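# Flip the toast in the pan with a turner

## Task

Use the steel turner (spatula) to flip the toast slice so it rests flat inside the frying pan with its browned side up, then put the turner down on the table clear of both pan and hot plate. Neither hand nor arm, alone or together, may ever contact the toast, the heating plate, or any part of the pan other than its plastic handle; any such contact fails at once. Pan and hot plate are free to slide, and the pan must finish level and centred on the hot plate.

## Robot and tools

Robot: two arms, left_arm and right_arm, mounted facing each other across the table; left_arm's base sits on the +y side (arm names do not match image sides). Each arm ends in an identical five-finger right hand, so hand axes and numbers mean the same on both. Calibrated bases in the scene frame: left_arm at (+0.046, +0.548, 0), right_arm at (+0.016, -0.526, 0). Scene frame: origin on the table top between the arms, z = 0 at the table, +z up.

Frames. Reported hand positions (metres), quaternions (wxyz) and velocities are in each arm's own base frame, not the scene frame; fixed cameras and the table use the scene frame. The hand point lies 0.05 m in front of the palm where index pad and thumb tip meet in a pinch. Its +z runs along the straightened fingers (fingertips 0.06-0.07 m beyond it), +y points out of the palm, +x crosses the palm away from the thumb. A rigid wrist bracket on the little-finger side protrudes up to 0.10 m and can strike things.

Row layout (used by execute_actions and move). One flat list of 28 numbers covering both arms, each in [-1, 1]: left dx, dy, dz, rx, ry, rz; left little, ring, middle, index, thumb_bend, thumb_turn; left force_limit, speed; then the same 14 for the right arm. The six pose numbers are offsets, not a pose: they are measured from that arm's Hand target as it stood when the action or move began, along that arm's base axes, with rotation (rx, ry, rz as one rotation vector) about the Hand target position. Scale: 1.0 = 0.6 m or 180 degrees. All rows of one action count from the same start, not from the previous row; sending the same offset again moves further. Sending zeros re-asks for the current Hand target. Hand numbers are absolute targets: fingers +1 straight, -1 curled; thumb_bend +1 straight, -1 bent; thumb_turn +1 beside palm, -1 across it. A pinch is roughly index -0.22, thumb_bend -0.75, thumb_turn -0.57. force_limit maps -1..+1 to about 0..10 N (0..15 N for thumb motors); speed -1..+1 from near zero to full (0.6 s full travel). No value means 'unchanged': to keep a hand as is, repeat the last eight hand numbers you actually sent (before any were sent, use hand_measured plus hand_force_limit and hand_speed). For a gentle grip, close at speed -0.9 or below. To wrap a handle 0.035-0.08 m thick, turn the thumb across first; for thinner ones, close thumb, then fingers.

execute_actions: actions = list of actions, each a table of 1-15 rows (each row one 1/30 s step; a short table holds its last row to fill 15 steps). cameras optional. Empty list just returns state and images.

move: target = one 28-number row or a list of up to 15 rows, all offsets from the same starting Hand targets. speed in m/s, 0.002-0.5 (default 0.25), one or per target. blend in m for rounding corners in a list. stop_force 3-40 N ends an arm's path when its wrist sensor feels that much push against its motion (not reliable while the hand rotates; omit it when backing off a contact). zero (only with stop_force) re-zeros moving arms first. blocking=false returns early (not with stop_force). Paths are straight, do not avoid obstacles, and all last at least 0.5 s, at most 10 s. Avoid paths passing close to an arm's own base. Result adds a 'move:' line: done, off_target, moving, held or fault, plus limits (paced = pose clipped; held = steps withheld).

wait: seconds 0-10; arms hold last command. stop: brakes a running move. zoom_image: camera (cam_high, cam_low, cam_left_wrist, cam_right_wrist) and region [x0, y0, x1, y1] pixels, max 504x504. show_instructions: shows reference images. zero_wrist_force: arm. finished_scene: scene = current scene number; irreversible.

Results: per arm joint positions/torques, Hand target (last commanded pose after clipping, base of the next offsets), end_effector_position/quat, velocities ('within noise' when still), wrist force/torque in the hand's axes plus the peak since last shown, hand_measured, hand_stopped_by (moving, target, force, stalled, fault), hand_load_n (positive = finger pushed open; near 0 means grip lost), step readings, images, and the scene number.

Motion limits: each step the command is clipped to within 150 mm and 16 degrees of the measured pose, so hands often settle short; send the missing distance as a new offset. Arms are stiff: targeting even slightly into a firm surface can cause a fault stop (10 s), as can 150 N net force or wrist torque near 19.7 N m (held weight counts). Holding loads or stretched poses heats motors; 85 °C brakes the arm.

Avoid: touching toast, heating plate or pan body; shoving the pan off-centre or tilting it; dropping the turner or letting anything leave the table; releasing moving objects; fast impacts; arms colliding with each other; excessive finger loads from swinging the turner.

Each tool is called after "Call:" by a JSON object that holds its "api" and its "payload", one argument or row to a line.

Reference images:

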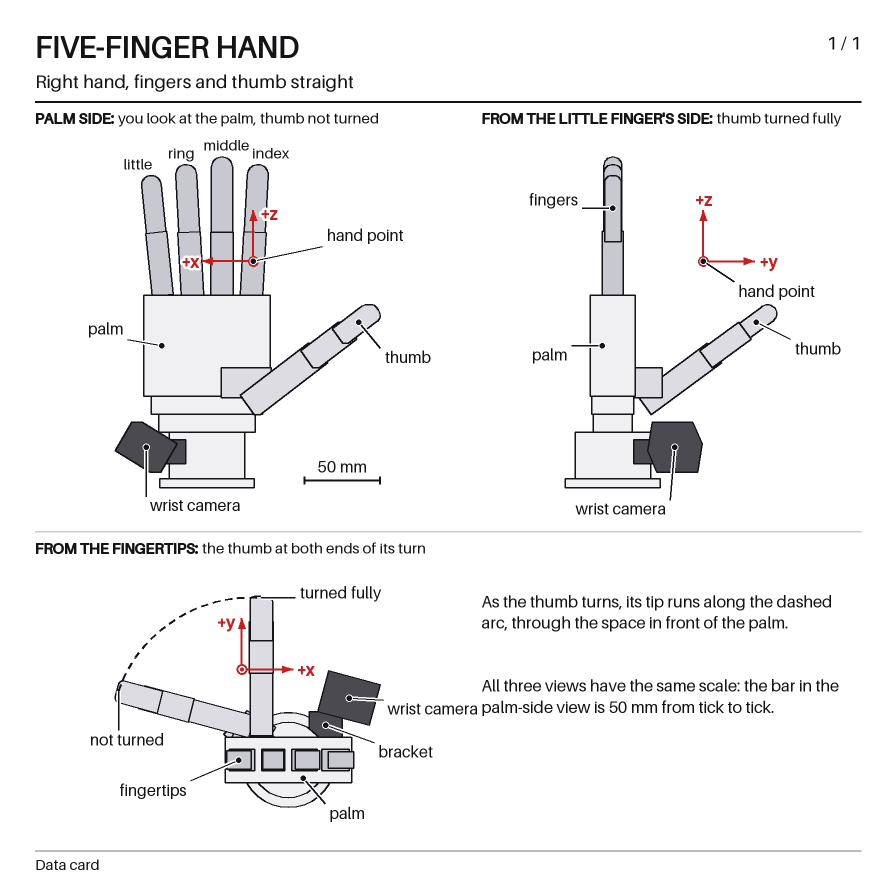

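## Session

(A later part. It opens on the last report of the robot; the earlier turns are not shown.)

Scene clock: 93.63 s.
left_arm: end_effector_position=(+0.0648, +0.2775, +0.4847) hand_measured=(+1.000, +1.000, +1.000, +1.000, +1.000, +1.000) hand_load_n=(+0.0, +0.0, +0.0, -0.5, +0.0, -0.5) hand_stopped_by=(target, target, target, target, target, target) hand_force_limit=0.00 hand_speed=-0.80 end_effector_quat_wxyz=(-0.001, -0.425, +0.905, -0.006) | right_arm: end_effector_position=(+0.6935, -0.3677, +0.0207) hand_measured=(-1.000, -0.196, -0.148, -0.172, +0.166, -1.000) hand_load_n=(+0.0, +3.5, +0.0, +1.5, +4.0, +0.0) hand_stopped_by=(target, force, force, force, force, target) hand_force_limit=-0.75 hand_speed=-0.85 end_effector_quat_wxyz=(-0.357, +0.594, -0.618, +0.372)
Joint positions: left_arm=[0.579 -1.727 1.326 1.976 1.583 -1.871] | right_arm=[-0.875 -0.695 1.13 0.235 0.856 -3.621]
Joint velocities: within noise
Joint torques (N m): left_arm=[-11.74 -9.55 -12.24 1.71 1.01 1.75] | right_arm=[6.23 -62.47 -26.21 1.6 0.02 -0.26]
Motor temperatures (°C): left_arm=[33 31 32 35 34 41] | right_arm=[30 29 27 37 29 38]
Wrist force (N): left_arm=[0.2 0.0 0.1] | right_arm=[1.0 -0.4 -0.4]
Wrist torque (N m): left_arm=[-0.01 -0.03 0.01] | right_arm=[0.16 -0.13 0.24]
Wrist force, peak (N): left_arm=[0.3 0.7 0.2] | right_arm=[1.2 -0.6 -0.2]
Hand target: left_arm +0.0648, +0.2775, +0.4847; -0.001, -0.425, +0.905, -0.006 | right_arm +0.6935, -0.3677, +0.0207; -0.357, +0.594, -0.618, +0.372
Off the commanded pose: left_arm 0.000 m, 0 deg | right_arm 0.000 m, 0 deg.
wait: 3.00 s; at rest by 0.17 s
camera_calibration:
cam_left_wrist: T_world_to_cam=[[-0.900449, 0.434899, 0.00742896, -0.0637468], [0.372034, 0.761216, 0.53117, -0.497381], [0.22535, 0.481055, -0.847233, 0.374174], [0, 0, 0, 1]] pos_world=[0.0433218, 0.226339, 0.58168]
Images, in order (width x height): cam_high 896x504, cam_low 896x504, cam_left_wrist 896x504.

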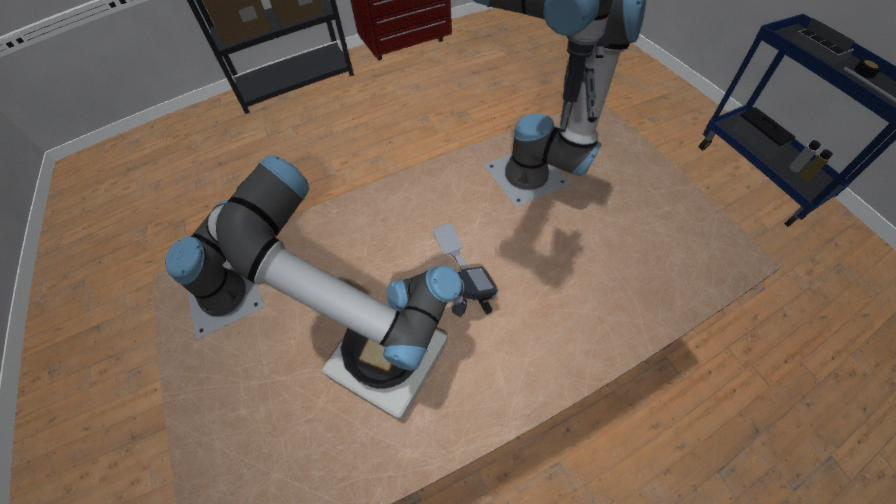

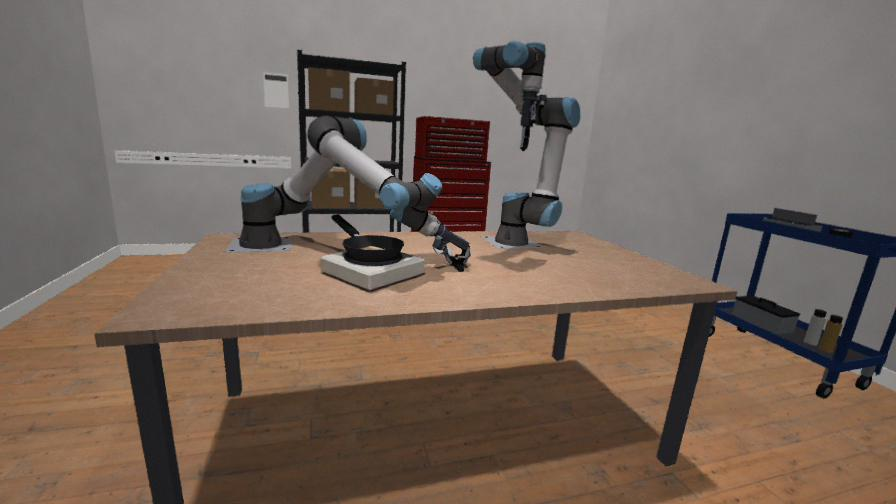

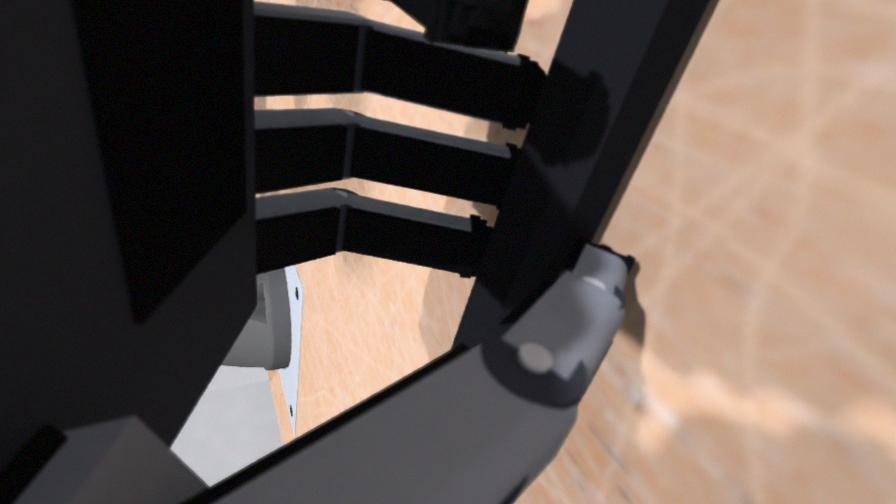

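Call:
{"api": "execute_actions", "payload": {
  "actions": [
    [[0,0,0,0,0,0,1,1,1,1,1,1,0,-0.8,0,0,0,0,0,0,-1,-0.35,-0.4,-0.4,-0.31,-1,-0.2,-0.85]]
  ],
  "cameras": []
}}

Call:
{"api": "wait", "payload": {
  "seconds": 3,
  "cameras": ["cam_low","cam_left_wrist","cam_high"]
}}

Call:
{"api": "zoom_image", "payload": {
  "camera": "cam_low",
  "region": [420, 210, 500, 280]
}}

Call:
{"api": "zoom_image", "payload": {
  "camera": "cam_high",
  "region": [420, 210, 520, 330]
}}

Scene clock: 96.00 s.
left_arm: end_effector_position=(+0.0648, +0.2775, +0.4847) hand_measured=(+1.000, +1.000, +1.000, +1.000, +1.000, +1.000) hand_load_n=(+0.0, +0.0, +0.0, +0.0, +0.0, +0.0) hand_stopped_by=(target, target, target, target, target, target) hand_force_limit=0.00 hand_speed=-0.80 end_effector_quat_wxyz=(-0.001, -0.425, +0.905, -0.006) | right_arm: end_effector_position=(+0.6935, -0.3677, +0.0207) hand_measured=(-1.000, -0.204, -0.162, -0.186, +0.166, -1.000) hand_load_n=(+0.0, +2.5, +6.0, +5.0, +7.5, +0.0) hand_stopped_by=(target, force, force, force, force, target) hand_force_limit=-0.20 hand_speed=-0.85 end_effector_quat_wxyz=(-0.357, +0.594, -0.618, +0.372)
Joint positions: left_arm=[0.579 -1.727 1.326 1.976 1.583 -1.871] | right_arm=[-0.875 -0.695 1.13 0.235 0.856 -3.621]
Joint velocities: within noise
Joint torques (N m): left_arm=[-9.89 -9.4 -11.85 1.51 1.14 1.72] | right_arm=[6.71 -60.93 -24.89 0.9 -0.11 -0.37]
Motor temperatures (°C): left_arm=[33 31 32 35 34 41] | right_arm=[30 29 27 37 29 38]
Wrist force (N): left_arm=[0.3 0.4 0.2] | right_arm=[-0.1 -5.2 -2.6]
Wrist torque (N m): left_arm=[0.05 -0.06 0.03] | right_arm=[0.01 -0.04 0.20]
Wrist force, peak (N): left_arm=[0.4 0.4 0.4] | right_arm=[0.1 -5.9 -2.0]
Hand target: left_arm +0.0648, +0.2775, +0.4847; -0.001, -0.425, +0.905, -0.006 | right_arm +0.6935, -0.3677, +0.0207; -0.357, +0.594, -0.618, +0.372
Off the commanded pose: left_arm 0.000 m, 0 deg | right_arm 0.000 m, 0 deg.
Step readings (end_effector_position of left_arm | right_arm):
0: (+0.0648, +0.2775, +0.4847) | (+0.6935, -0.3677, +0.0207)
1: (+0.0648, +0.2775, +0.4847) | (+0.6935, -0.3677, +0.0207)
2: (+0.0648, +0.2775, +0.4847) | (+0.6935, -0.3677, +0.0207)
4: (+0.0648, +0.2775, +0.4847) | (+0.6935, -0.3677, +0.0207)
8: (+0.0648, +0.2775, +0.4847) | (+0.6935, -0.3677, +0.0207)
15: (+0.0648, +0.2775, +0.4847) | (+0.6935, -0.3677, +0.0207)
No camera images: "cameras" was empty.

Scene clock: 99.00 s.
left_arm: end_effector_position=(+0.0648, +0.2775, +0.4847) hand_measured=(+1.000, +1.000, +1.000, +1.000, +1.000, +1.000) hand_load_n=(+0.0, +0.0, +0.5, +0.0, +0.0, +0.0) hand_stopped_by=(target, target, target, target, target, target) hand_force_limit=0.00 hand_speed=-0.80 end_effector_quat_wxyz=(-0.001, -0.425, +0.905, -0.006) | right_arm: end_effector_position=(+0.6935, -0.3677, +0.0207) hand_measured=(-1.000, -0.204, -0.162, -0.186, +0.166, -1.000) hand_load_n=(+0.0, +2.5, +6.0, +5.0, +7.0, +0.0) hand_stopped_by=(target, force, force, force, force, target) hand_force_limit=-0.20 hand_speed=-0.85 end_effector_quat_wxyz=(-0.357, +0.594, -0.618, +0.372)
Joint positions: left_arm=[0.579 -1.727 1.326 1.976 1.583 -1.871] | right_arm=[-0.875 -0.695 1.13 0.235 0.856 -3.621]
Joint velocities: within noise
Joint torques (N m): left_arm=[-10.37 -8.86 -11.58 1.9 1.21 2.03] | right_arm=[5.97 -53.48 -23.14 -0.04 -0.07 -0.19]
Motor temperatures (°C): left_arm=[33 31 32 35 34 41] | right_arm=[30 29 27 37 29 38]
Wrist force (N): left_arm=[0.3 0.1 0.0] | right_arm=[0.0 -5.3 -2.6]
Wrist torque (N m): left_arm=[0.01 -0.04 0.02] | right_arm=[0.01 -0.04 0.20]
Wrist force, peak (N): left_arm=[0.3 0.6 0.3] | right_arm=[-0.1 -5.6 -3.0]
Hand target: left_arm +0.0648, +0.2775, +0.4847; -0.001, -0.425, +0.905, -0.006 | right_arm +0.6935, -0.3677, +0.0207; -0.357, +0.594, -0.618, +0.372
Off the commanded pose: left_arm 0.000 m, 0 deg | right_arm 0.000 m, 0 deg.
wait: 3.00 s; at rest by 0.17 s
camera_calibration:
cam_left_wrist: T_world_to_cam=[[-0.900449, 0.434899, 0.00742921, -0.0637471], [0.372035, 0.761216, 0.531169, -0.497381], [0.22535, 0.481055, -0.847233, 0.374174], [0, 0, 0, 1]] pos_world=[0.0433218, 0.226339, 0.58168]
Images, in order (width x height): cam_high 896x504, cam_low 896x504, cam_left_wrist 896x504.

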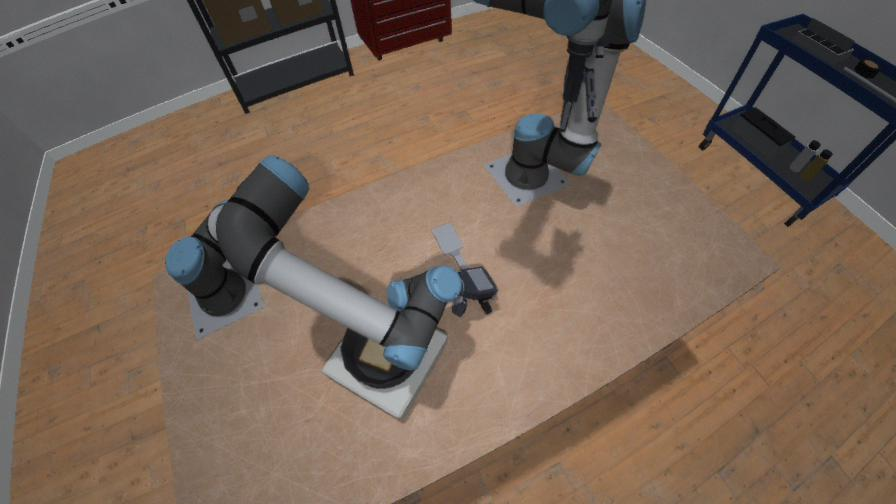

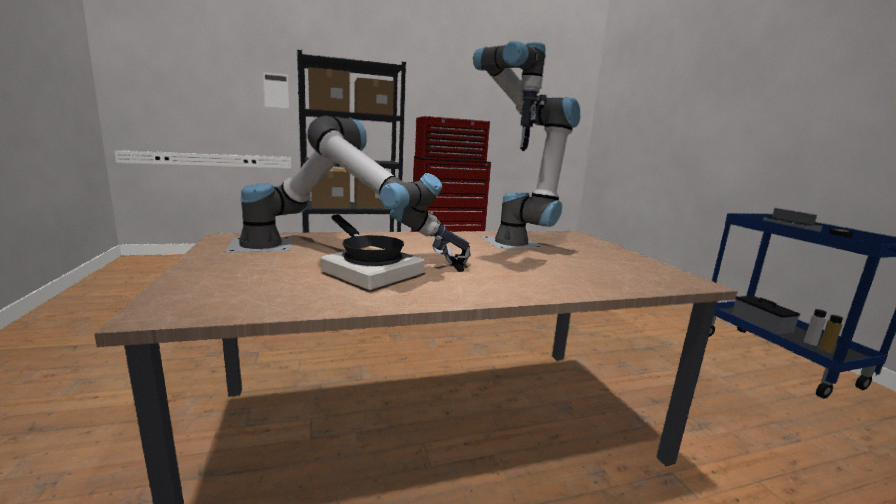

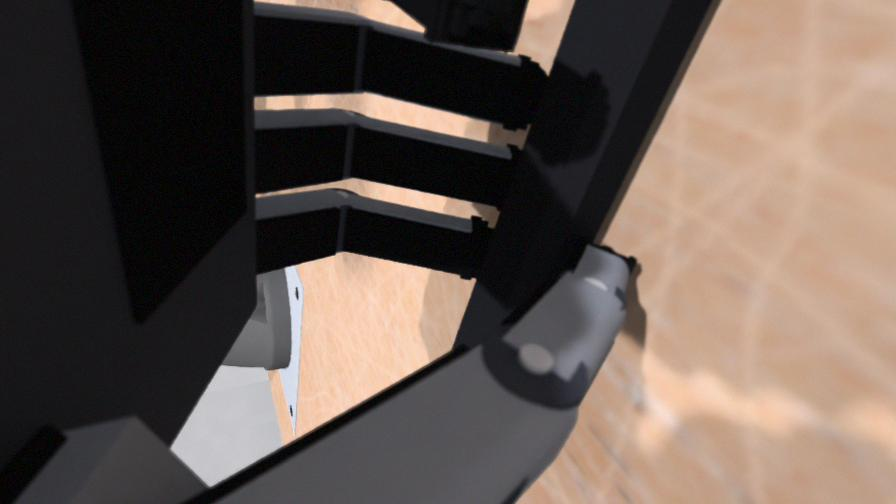

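Scaled by 6.300 from the camera's 896x504 image, which has a finer 1280x720 frame.

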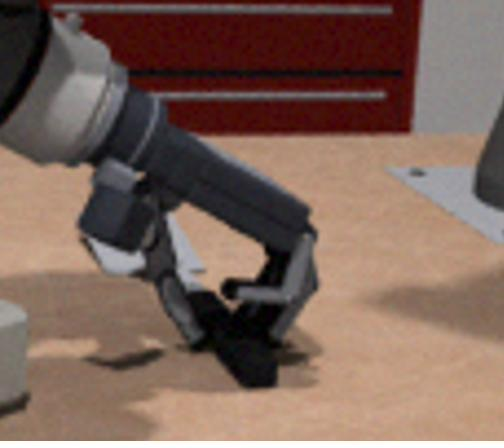

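Scaled by 4.200 from the camera's 896x504 image, which has a finer 1280x720 frame.

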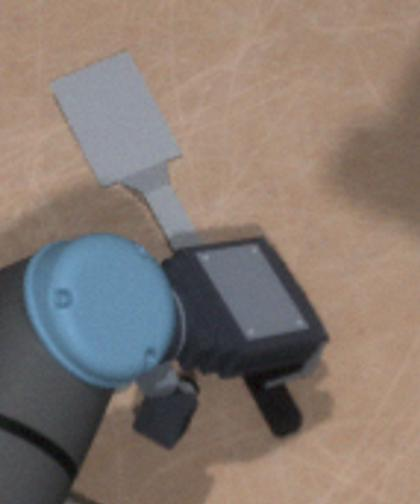

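Call:
{"api": "execute_actions", "payload": {
  "actions": [
    [[0,0,0,0,0,0,1,1,1,1,1,1,0,-0.8,0,0,0,0,0,0,-1,-0.5,-0.6,-0.6,-0.3,-1,0.5,-0.85]],
    [[0,0,0,0,0,0,1,1,1,1,1,1,0,-0.8,0,0,0,0,0,0,-1,-0.5,-0.6,-0.6,-0.3,-1,0.5,-0.85]]
  ],
  "cameras": []
}}

Call:
{"api": "move", "payload": {
  "target": [0,0,0,0,0,0,1,1,1,1,1,1,0,-0.8,0,0,0.05,0,0,0,-1,-0.5,-0.6,-0.6,-0.3,-1,0.5,-0.85],
  "speed": 0.02,
  "cameras": ["cam_low","cam_left_wrist","cam_high"]
}}

Call:
{"api": "zoom_image", "payload": {
  "camera": "cam_low",
  "region": [420, 210, 500, 280]
}}

Call:
{"api": "zoom_image", "payload": {
  "camera": "cam_high",
  "region": [420, 210, 520, 330]
}}

Scene clock: 101.63 s.
left_arm: end_effector_position=(+0.0648, +0.2775, +0.4847) hand_measured=(+1.000, +1.000, +1.000, +1.000, +1.000, +1.000) hand_load_n=(+0.0, +0.0, +0.0, +0.0, +0.0, +0.0) hand_stopped_by=(target, target, target, target, target, target) hand_force_limit=0.00 hand_speed=-0.80 end_effector_quat_wxyz=(-0.001, -0.425, +0.905, -0.006) | right_arm: end_effector_position=(+0.6935, -0.3677, +0.0207) hand_measured=(-1.000, -0.218, -0.168, -0.202, +0.166, -1.000) hand_load_n=(+0.0, +8.0, +6.0, +9.5, +11.5, +0.0) hand_stopped_by=(target, force, force, force, force, target) hand_force_limit=0.50 hand_speed=-0.85 end_effector_quat_wxyz=(-0.357, +0.594, -0.618, +0.372)
Joint positions: left_arm=[0.579 -1.727 1.326 1.976 1.583 -1.871] | right_arm=[-0.875 -0.695 1.13 0.235 0.856 -3.621]
Joint velocities: within noise
Joint torques (N m): left_arm=[-10.64 -9.13 -10.43 1.58 1.05 1.77] | right_arm=[7.57 -53.55 -21.26 -0.47 0.05 -0.18]
Motor temperatures (°C): left_arm=[33 31 32 35 34 41] | right_arm=[30 29 27 37 29 38]
Wrist force (N): left_arm=[0.3 0.1 0.2] | right_arm=[1.1 -11.2 -2.0]
Wrist torque (N m): left_arm=[0.00 -0.05 0.01] | right_arm=[-0.07 -0.10 0.12]
Wrist force, peak (N): left_arm=[0.5 0.5 -0.2] | right_arm=[1.2 -11.9 -1.9]
Hand target: left_arm +0.0648, +0.2775, +0.4847; -0.001, -0.425, +0.905, -0.006 | right_arm +0.6935, -0.3677, +0.0207; -0.357, +0.594, -0.618, +0.372
Off the commanded pose: left_arm 0.000 m, 0 deg | right_arm 0.000 m, 0 deg.
Step readings (end_effector_position of left_arm | right_arm):
0: (+0.0648, +0.2775, +0.4847) | (+0.6935, -0.3677, +0.0207)
1: (+0.0648, +0.2775, +0.4847) | (+0.6935, -0.3677, +0.0207)
2: (+0.0648, +0.2775, +0.4847) | (+0.6935, -0.3677, +0.0207)
4: (+0.0648, +0.2775, +0.4847) | (+0.6935, -0.3677, +0.0207)
8: (+0.0648, +0.2775, +0.4847) | (+0.6935, -0.3677, +0.0207)
15: (+0.0648, +0.2775, +0.4847) | (+0.6935, -0.3677, +0.0207)
16: (+0.0648, +0.2775, +0.4847) | (+0.6935, -0.3677, +0.0207)
17: (+0.0648, +0.2775, +0.4847) | (+0.6935, -0.3677, +0.0207)
19: (+0.0648, +0.2775, +0.4847) | (+0.6935, -0.3677, +0.0207)
23: (+0.0648, +0.2775, +0.4847) | (+0.6935, -0.3677, +0.0207)
30: (+0.0648, +0.2775, +0.4847) | (+0.6935, -0.3677, +0.0207)
No camera images: "cameras" was empty.

Scene clock: 103.40 s.
left_arm: end_effector_position=(+0.0648, +0.2775, +0.4847) hand_measured=(+1.000, +1.000, +1.000, +1.000, +1.000, +1.000) hand_load_n=(+0.0, +0.0, +0.0, +0.0, +0.0, +0.0) hand_stopped_by=(target, target, target, target, target, target) hand_force_limit=0.00 hand_speed=-0.80 end_effector_quat_wxyz=(-0.001, -0.425, +0.905, -0.006) | right_arm: end_effector_position=(+0.6935, -0.3677, +0.0509) hand_measured=(-1.000, -0.218, -0.168, -0.202, +0.168, -1.000) hand_load_n=(+0.0, +2.0, +5.0, +5.5, +14.0, +1.0) hand_stopped_by=(target, force, force, force, force, target) hand_force_limit=0.50 hand_speed=-0.85 end_effector_quat_wxyz=(-0.357, +0.594, -0.618, +0.371)
Joint positions: left_arm=[0.579 -1.727 1.326 1.976 1.583 -1.871] | right_arm=[-0.875 -0.726 1.105 0.291 0.856 -3.621]
Joint velocities: within noise
Joint torques (N m): left_arm=[-9.83 -10.76 -11.47 1.56 0.96 2.14] | right_arm=[6.04 -53.53 -22.08 -0.97 0.21 0.98]
Motor temperatures (°C): left_arm=[33 31 32 35 34 40] | right_arm=[30 29 27 37 29 38]
Wrist force (N): left_arm=[0.0 0.3 0.2] | right_arm=[0.8 0.4 0.4]
Wrist torque (N m): left_arm=[0.03 -0.01 0.01] | right_arm=[0.18 -0.03 0.15]
Wrist force, peak (N): left_arm=[0.3 0.4 0.3] | right_arm=[0.8 -11.8 -2.5]
Hand target: left_arm +0.0648, +0.2775, +0.4847; -0.001, -0.425, +0.905, -0.006 | right_arm +0.6935, -0.3677, +0.0507; -0.357, +0.594, -0.618, +0.372
Off the commanded pose: left_arm 0.000 m, 0 deg | right_arm 0.000 m, 0 deg.
move: done
camera_calibration:
cam_left_wrist: T_world_to_cam=[[-0.900449, 0.434899, 0.0074291, -0.063747], [0.372035, 0.761216, 0.53117, -0.497381], [0.22535, 0.481055, -0.847233, 0.374174], [0, 0, 0, 1]] pos_world=[0.0433218, 0.226339, 0.58168]
Images, in order (width x height): cam_high 896x504, cam_low 896x504, cam_left_wrist 896x504.

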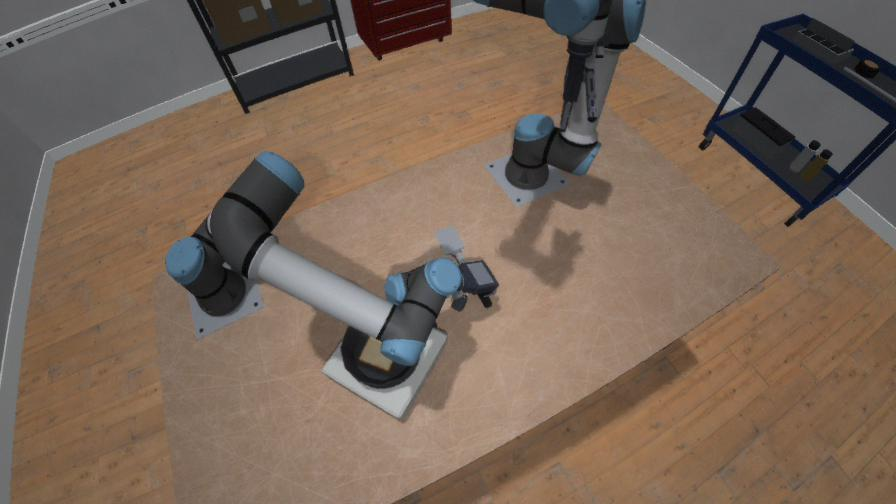

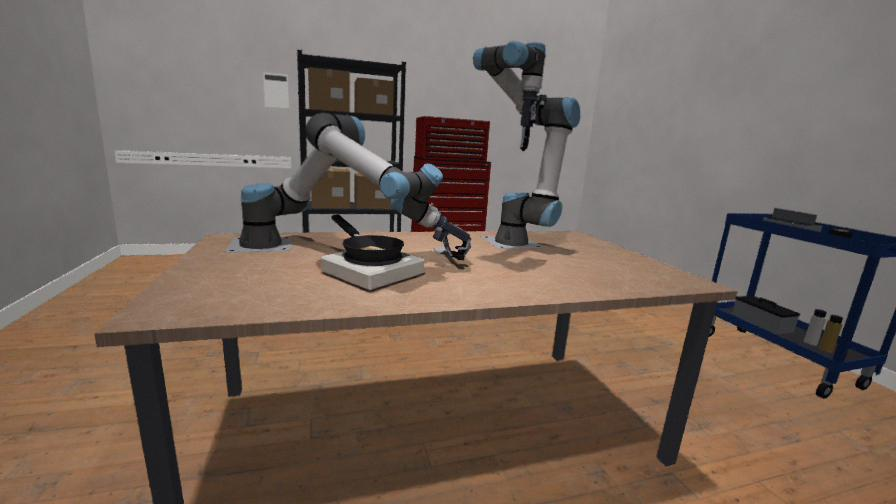

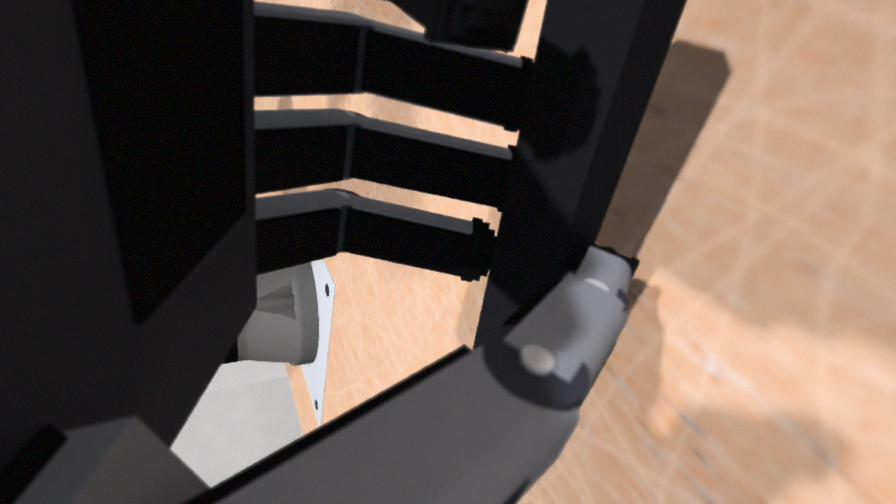

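Scaled by 6.300 from the camera's 896x504 image, which has a finer 1280x720 frame.

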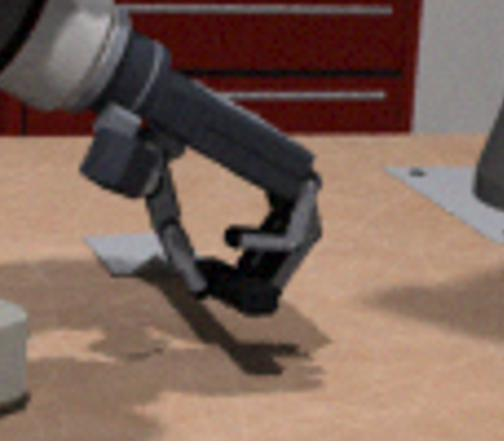

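Scaled by 4.200 from the camera's 896x504 image, which has a finer 1280x720 frame.

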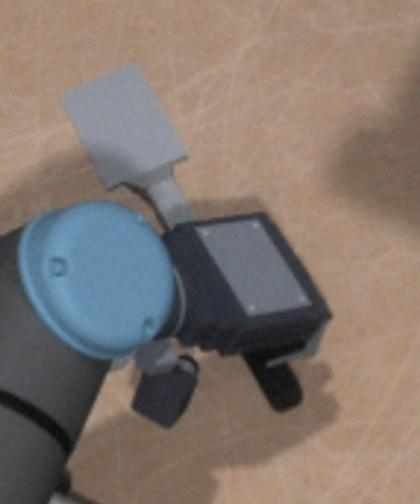

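Call:
{"api": "move", "payload": {
  "target": [0,0,0,0,0,0,1,1,1,1,1,1,0,-0.8,0,0,0.25,0,0,0,-1,-0.5,-0.6,-0.6,-0.3,-1,0.5,-0.85],
  "speed": 0.04,
  "cameras": ["cam_low","cam_left_wrist","cam_high"]
}}

Call:
{"api": "zoom_image", "payload": {
  "camera": "cam_low",
  "region": [400, 190, 500, 280]
}}

Call:
{"api": "zoom_image", "payload": {
  "camera": "cam_high",
  "region": [420, 190, 520, 310]
}}

Scene clock: 109.10 s.
left_arm: end_effector_position=(+0.0648, +0.2775, +0.4847) hand_measured=(+1.000, +1.000, +1.000, +1.000, +1.000, +1.000) hand_load_n=(+0.0, +0.0, +0.0, -0.5, +0.0, +0.0) hand_stopped_by=(target, target, target, target, target, target) hand_force_limit=0.00 hand_speed=-0.80 end_effector_quat_wxyz=(-0.001, -0.425, +0.905, -0.006) | right_arm: end_effector_position=(+0.6935, -0.3677, +0.2009) hand_measured=(-1.000, -0.218, -0.168, -0.202, +0.168, -1.000) hand_load_n=(-1.5, +0.5, +9.5, +0.0, +10.0, +0.5) hand_stopped_by=(target, force, force, force, force, target) hand_force_limit=0.50 hand_speed=-0.85 end_effector_quat_wxyz=(-0.357, +0.594, -0.618, +0.372) end_effector_velocity=(+0.001, +0.001, -0.002) end_effector_angular_velocity=(+0.000, -0.001, +0.002)
Joint positions: left_arm=[0.579 -1.727 1.326 1.976 1.583 -1.871] | right_arm=[-0.875 -0.818 0.877 0.611 0.856 -3.621]
Joint velocities: left_arm=[within noise] | right_arm=[0.001 0.001 0.004 -0.006 -0.001 0.001]
Joint torques (N m): left_arm=[-9.82 -8.86 -10.02 1.95 1.15 2.16] | right_arm=[3.4 -51.08 -19.01 -0.93 0.03 -1.09]
Motor temperatures (°C): left_arm=[33 31 32 35 34 40] | right_arm=[30 29 27 37 29 38]
Wrist force (N): left_arm=[0.0 -0.1 0.2] | right_arm=[1.1 0.9 0.0]
Wrist torque (N m): left_arm=[-0.02 0.00 -0.01] | right_arm=[0.23 -0.07 0.08]
Wrist force, peak (N): left_arm=[0.7 0.3 0.5] | right_arm=[1.1 1.3 0.2]
Hand target: left_arm +0.0648, +0.2775, +0.4847; -0.001, -0.425, +0.905, -0.006 | right_arm +0.6935, -0.3677, +0.2007; -0.357, +0.594, -0.618, +0.372
Off the commanded pose: left_arm 0.000 m, 0 deg | right_arm 0.000 m, 0 deg.
move: done
camera_calibration:
cam_left_wrist: T_world_to_cam=[[-0.900449, 0.434899, 0.00742886, -0.0637468], [0.372034, 0.761216, 0.53117, -0.497381], [0.22535, 0.481055, -0.847233, 0.374174], [0, 0, 0, 1]] pos_world=[0.0433218, 0.226339, 0.58168]
Images, in order (width x height): cam_high 896x504, cam_low 896x504, cam_left_wrist 896x504.

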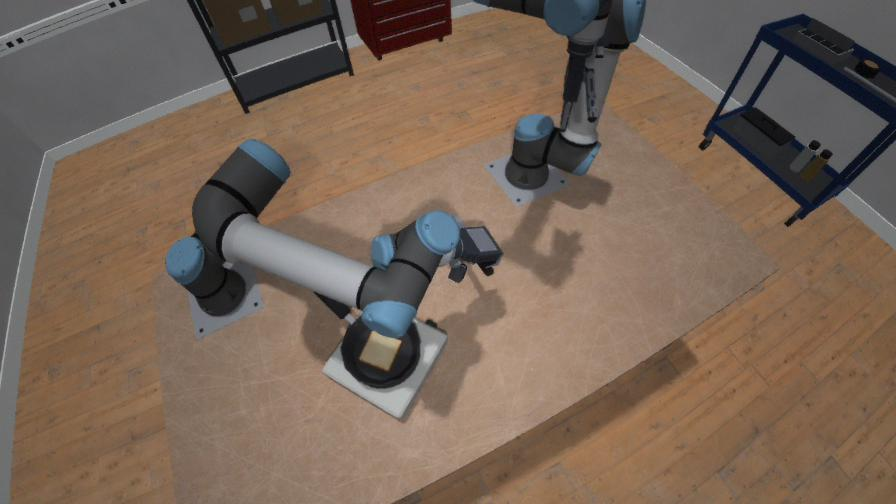

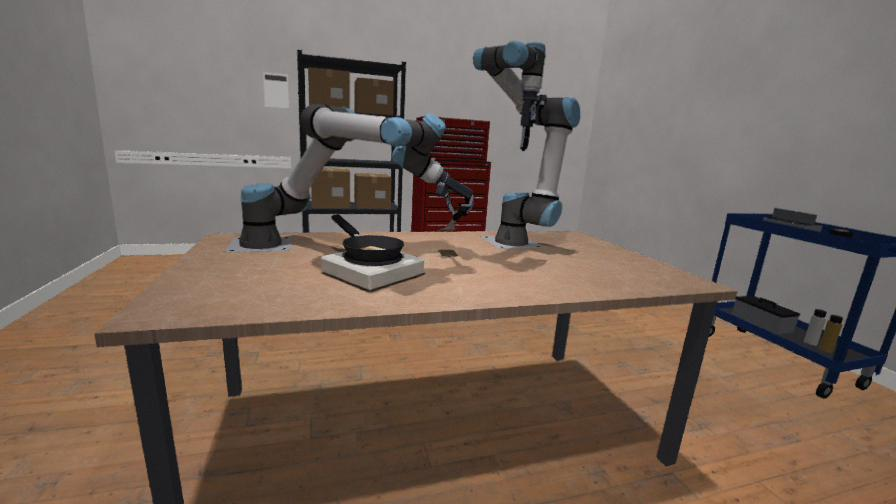

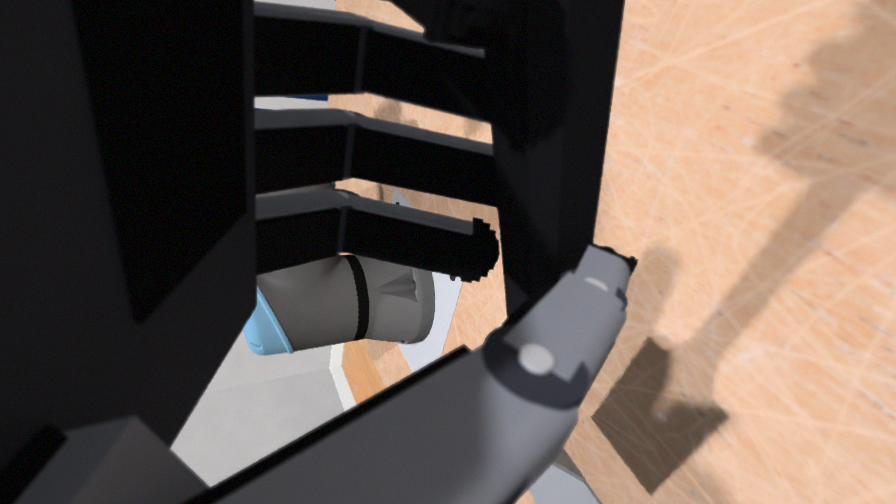

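Scaled by 5.040 from the camera's 896x504 image, which has a finer 1280x720 frame.

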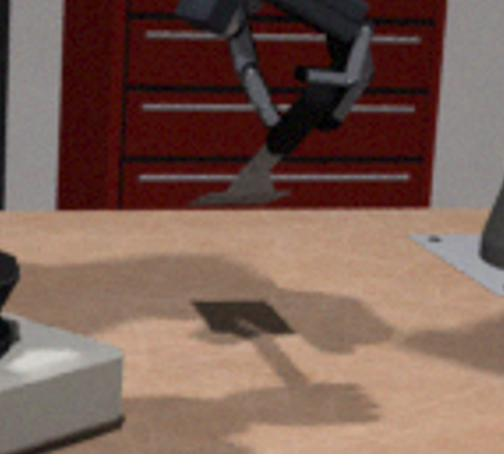

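Scaled by 4.200 from the camera's 896x504 image, which has a finer 1280x720 frame.

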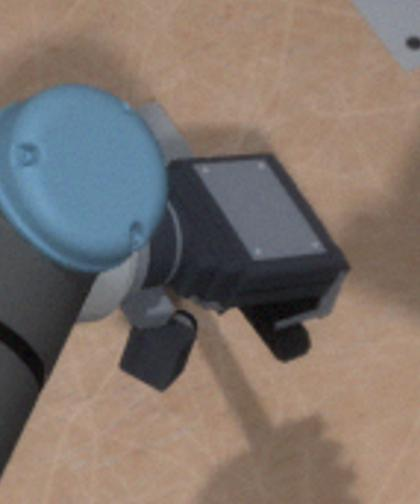

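Call:
{"api": "execute_actions", "payload": {
  "actions": [
    [[0,0,0,0,0,0,1,1,1,1,1,1,0,-0.8,0,0,0,0,0,0,-1,-0.6,-0.6,-0.7,-0.3,-1,0.3,-0.85]],
    [[0,0,0,0,0,0,1,1,1,1,1,1,0,-0.8,0,0,0,0,0,0,-1,-0.6,-0.6,-0.7,-0.3,-1,0.3,-0.85]]
  ],
  "cameras": ["cam_low","cam_left_wrist","cam_high"]
}}

Call:
{"api": "zoom_image", "payload": {
  "camera": "cam_low",
  "region": [400, 190, 500, 280]
}}

Scene clock: 111.53 s.
left_arm: end_effector_position=(+0.0648, +0.2775, +0.4847) hand_measured=(+1.000, +1.000, +1.000, +1.000, +1.000, +1.000) hand_load_n=(+0.0, +0.0, +0.0, +0.0, +0.0, +0.0) hand_stopped_by=(target, target, target, target, target, target) hand_force_limit=0.00 hand_speed=-0.80 end_effector_quat_wxyz=(-0.001, -0.425, +0.905, -0.006) | right_arm: end_effector_position=(+0.6935, -0.3677, +0.2007) hand_measured=(-1.000, -0.232, -0.168, -0.292, +0.168, -1.000) hand_load_n=(-1.5, +2.5, +2.5, +7.0, +16.0, +0.0) hand_stopped_by=(target, force, force, force, force, target) hand_force_limit=0.30 hand_speed=-0.85 end_effector_quat_wxyz=(-0.357, +0.594, -0.618, +0.372)
Joint positions: left_arm=[0.579 -1.727 1.326 1.976 1.583 -1.871] | right_arm=[-0.875 -0.818 0.877 0.611 0.856 -3.621]
Joint velocities: within noise
Joint torques (N m): left_arm=[-9.79 -9.29 -11.34 1.72 0.91 2.1] | right_arm=[2.45 -53.92 -20.12 -1.09 -2.11 -0.77]
Motor temperatures (°C): left_arm=[33 31 32 35 34 40] | right_arm=[30 29 27 37 29 38]
Wrist force (N): left_arm=[0.0 0.3 0.2] | right_arm=[1.1 1.1 0.1]
Wrist torque (N m): left_arm=[0.04 0.00 0.00] | right_arm=[0.25 -0.06 0.09]
Wrist force, peak (N): left_arm=[0.4 0.5 0.3] | right_arm=[1.2 1.3 0.0]
Hand target: left_arm +0.0648, +0.2775, +0.4847; -0.001, -0.425, +0.905, -0.006 | right_arm +0.6935, -0.3677, +0.2007; -0.357, +0.594, -0.618, +0.372
Off the commanded pose: left_arm 0.000 m, 0 deg | right_arm 0.000 m, 0 deg.
Step readings (end_effector_position of left_arm | right_arm):
0: (+0.0648, +0.2775, +0.4847) | (+0.6935, -0.3677, +0.2007)
1: (+0.0648, +0.2775, +0.4847) | (+0.6935, -0.3677, +0.2007)
2: (+0.0648, +0.2775, +0.4847) | (+0.6935, -0.3677, +0.2007)
4: (+0.0648, +0.2775, +0.4847) | (+0.6935, -0.3677, +0.2007)
8: (+0.0648, +0.2775, +0.4847) | (+0.6935, -0.3677, +0.2007)
15: (+0.0648, +0.2775, +0.4847) | (+0.6935, -0.3677, +0.2007)
16: (+0.0648, +0.2775, +0.4847) | (+0.6935, -0.3677, +0.2007)
17: (+0.0648, +0.2775, +0.4847) | (+0.6935, -0.3677, +0.2007)
19: (+0.0648, +0.2775, +0.4847) | (+0.6935, -0.3677, +0.2007)
23: (+0.0648, +0.2775, +0.4847) | (+0.6935, -0.3677, +0.2007)
30: (+0.0648, +0.2775, +0.4847) | (+0.6935, -0.3677, +0.2007)
camera_calibration:
cam_left_wrist: T_world_to_cam=[[-0.900449, 0.434899, 0.00742926, -0.0637471], [0.372035, 0.761216, 0.531169, -0.497381], [0.22535, 0.481055, -0.847233, 0.374174], [0, 0, 0, 1]] pos_world=[0.0433218, 0.226339, 0.58168]
Images, in order (width x height): cam_high 896x504, cam_low 896x504, cam_left_wrist 896x504.

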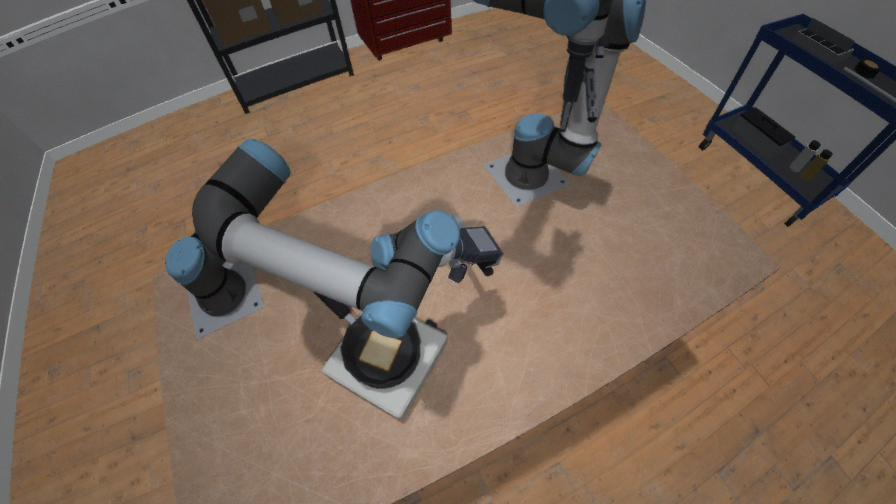

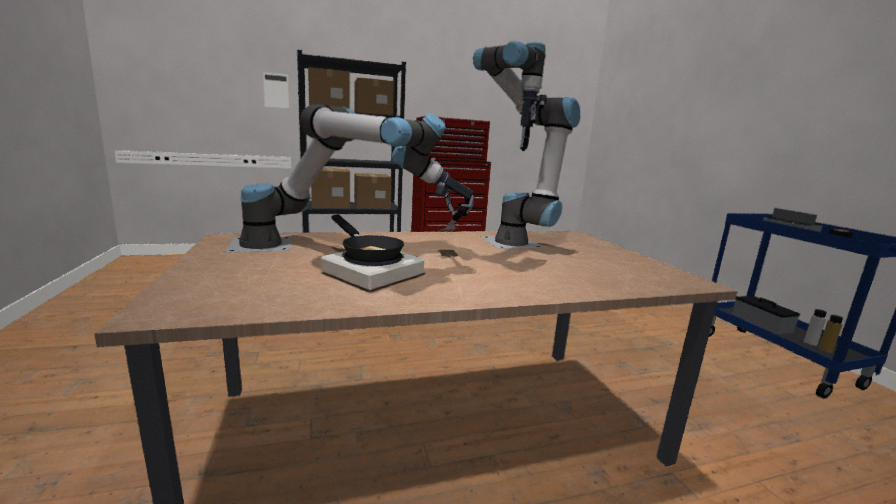

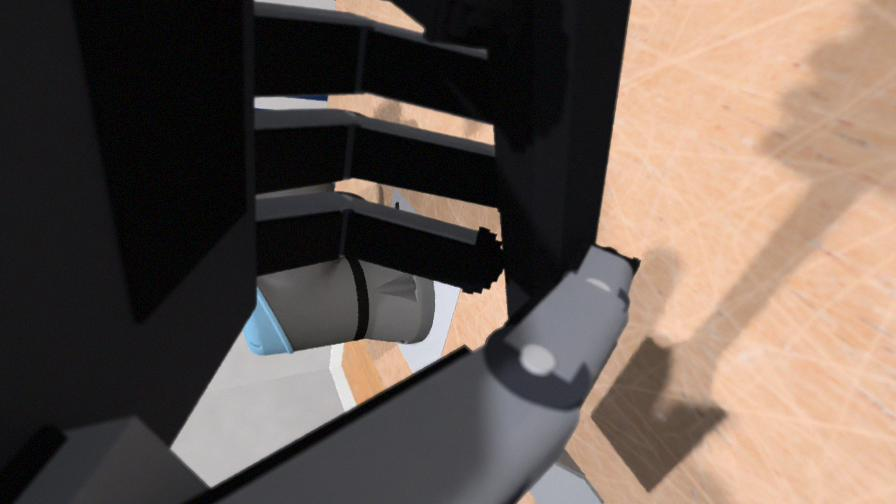

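Scaled by 5.040 from the camera's 896x504 image, which has a finer 1280x720 frame.

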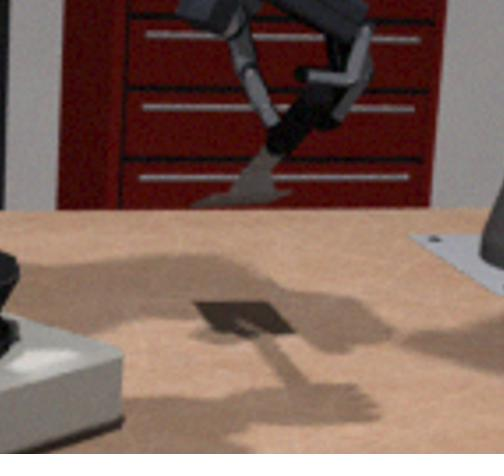

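Call:
{"api": "move", "payload": {
  "target": [0,0,0,0,0,0,1,1,1,1,1,1,0,-0.8,0,0,-0.14,0,0,0,-1,-0.6,-0.6,-0.7,-0.3,-1,0.3,-0.85],
  "speed": 0.08,
  "cameras": []
}}

Call:
{"api": "move", "payload": {
  "target": [0,0,0,0,0,0,1,1,1,1,1,1,0,-0.8,0,0,-0.155,0,0,0,-1,-0.6,-0.6,-0.7,-0.3,-1,0.3,-0.85],
  "speed": 0.015,
  "stop_force": 5,
  "cameras": ["cam_low","cam_left_wrist","cam_high"]
}}

Call:
{"api": "zoom_image", "payload": {
  "camera": "cam_low",
  "region": [410, 200, 500, 280]
}}

Scene clock: 118.20 s.
left_arm: end_effector_position=(+0.0648, +0.2775, +0.4847) hand_measured=(+1.000, +1.000, +1.000, +1.000, +1.000, +1.000) hand_load_n=(+0.0, +0.0, +0.0, +0.0, +0.0, +0.0) hand_stopped_by=(target, target, target, target, target, target) hand_force_limit=0.00 hand_speed=-0.80 end_effector_quat_wxyz=(-0.001, -0.425, +0.905, -0.006) | right_arm: end_effector_position=(+0.6935, -0.3676, +0.1167) hand_measured=(-1.000, -0.232, -0.168, -0.292, +0.168, -1.000) hand_load_n=(+0.0, +5.0, +2.0, +6.5, +16.5, +0.5) hand_stopped_by=(target, force, force, force, force, target) hand_force_limit=0.30 hand_speed=-0.85 end_effector_quat_wxyz=(-0.357, +0.594, -0.618, +0.371)
Joint positions: left_arm=[0.579 -1.727 1.326 1.976 1.583 -1.871] | right_arm=[-0.875 -0.781 1.029 0.422 0.856 -3.621]
Joint velocities: within noise
Joint torques (N m): left_arm=[-8.35 -9.11 -12.52 1.7 0.88 1.99] | right_arm=[-1.17 -65.2 -34.76 3.04 -1.55 1.12]
Motor temperatures (°C): left_arm=[33 31 32 35 34 40] | right_arm=[30 29 27 37 29 38]
Wrist force (N): left_arm=[0.5 0.1 0.2] | right_arm=[0.5 -0.1 0.0]
Wrist torque (N m): left_arm=[0.00 -0.08 0.03] | right_arm=[0.15 -0.09 0.28]
Wrist force, peak (N): left_arm=[0.5 0.2 0.5] | right_arm=[1.1 1.3 0.3]
Hand target: left_arm +0.0648, +0.2775, +0.4847; -0.001, -0.425, +0.905, -0.006 | right_arm +0.6935, -0.3677, +0.1167; -0.357, +0.594, -0.618, +0.372
Off the commanded pose: left_arm 0.000 m, 0 deg | right_arm 0.000 m, 0 deg.
move: done
No camera images: "cameras" was empty.

Scene clock: 125.27 s.
left_arm: end_effector_position=(+0.0648, +0.2775, +0.4847) hand_measured=(+1.000, +1.000, +1.000, +1.000, +1.000, +1.000) hand_load_n=(+0.0, +0.0, +0.0, +0.0, +0.0, +0.0) hand_stopped_by=(target, target, target, target, target, target) hand_force_limit=0.00 hand_speed=-0.80 end_effector_quat_wxyz=(-0.001, -0.425, +0.905, -0.006) | right_arm: end_effector_position=(+0.6935, -0.3677, +0.0269) hand_measured=(-1.000, -0.232, -0.168, -0.292, +0.170, -1.000) hand_load_n=(+0.0, +0.0, +3.5, -0.5, +15.5, +4.0) hand_stopped_by=(target, force, force, force, force, target) hand_force_limit=0.30 hand_speed=-0.85 end_effector_quat_wxyz=(-0.357, +0.594, -0.618, +0.371)
Joint positions: left_arm=[0.579 -1.727 1.326 1.976 1.583 -1.871] | right_arm=[-0.875 -0.702 1.125 0.246 0.856 -3.621]
Joint velocities: within noise
Joint torques (N m): left_arm=[-9.81 -10.54 -12.68 1.7 0.89 2.16] | right_arm=[-0.58 -63.86 -29.99 2.98 -0.01 -0.92]
Motor temperatures (°C): left_arm=[33 31 32 35 34 40] | right_arm=[30 29 27 37 29 38]
Wrist force (N): left_arm=[0.3 0.2 0.3] | right_arm=[1.6 -3.4 -3.5]
Wrist torque (N m): left_arm=[0.01 -0.06 0.03] | right_arm=[0.19 -0.05 0.34]
Wrist force, peak (N): left_arm=[0.2 0.6 0.2] | right_arm=[1.0 -13.0 -12.5]
Hand target: left_arm +0.0648, +0.2775, +0.4847; -0.001, -0.425, +0.905, -0.006 | right_arm +0.6935, -0.3677, +0.0269; -0.357, +0.594, -0.618, +0.371 (not the last commanded pose)
Off the commanded pose: left_arm 0.000 m, 0 deg | right_arm 0.003 m, 0 deg.
move: contact (right_arm)
camera_calibration:
cam_left_wrist: T_world_to_cam=[[-0.900448, 0.434899, 0.00742911, -0.0637471], [0.372035, 0.761215, 0.53117, -0.497381], [0.22535, 0.481055, -0.847233, 0.374174], [0, 0, 0, 1]] pos_world=[0.0433218, 0.226339, 0.58168]
Images, in order (width x height): cam_high 896x504, cam_low 896x504, cam_left_wrist 896x504.

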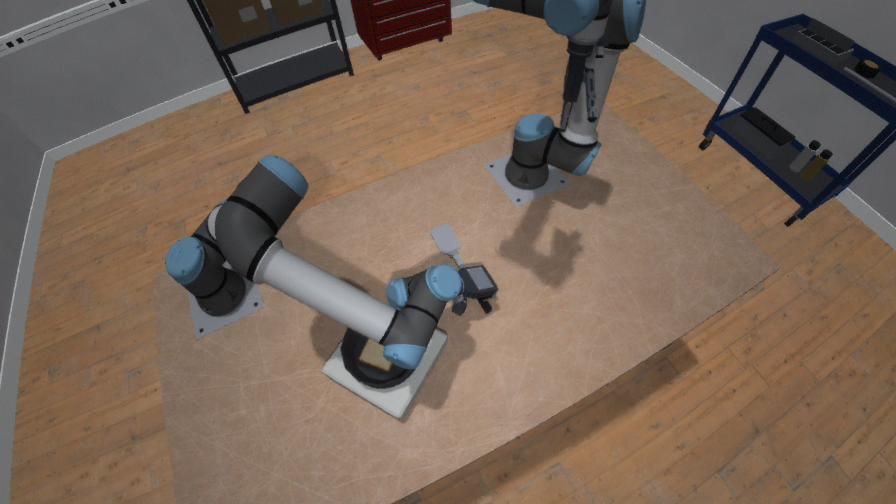

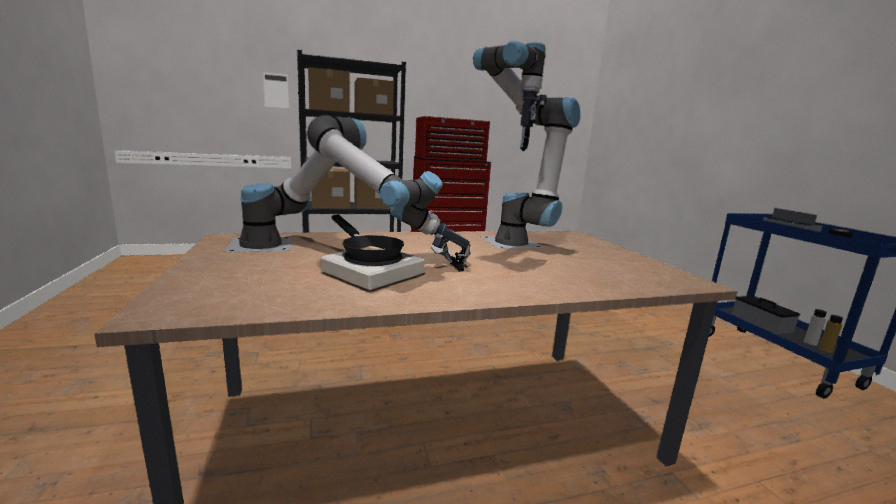

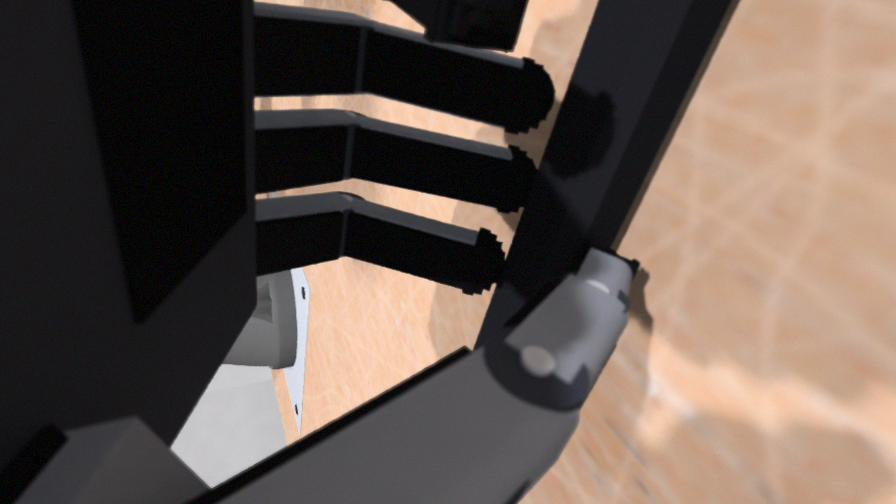

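Scaled by 5.600 from the camera's 896x504 image, which has a finer 1280x720 frame.

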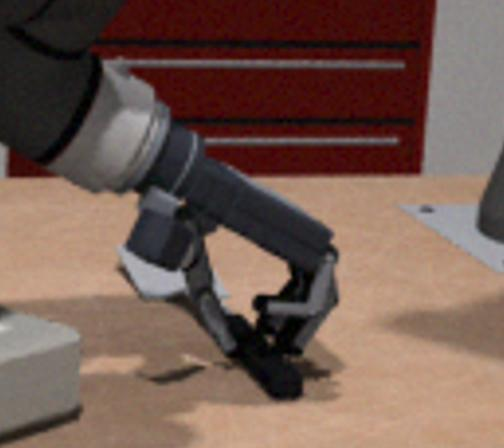

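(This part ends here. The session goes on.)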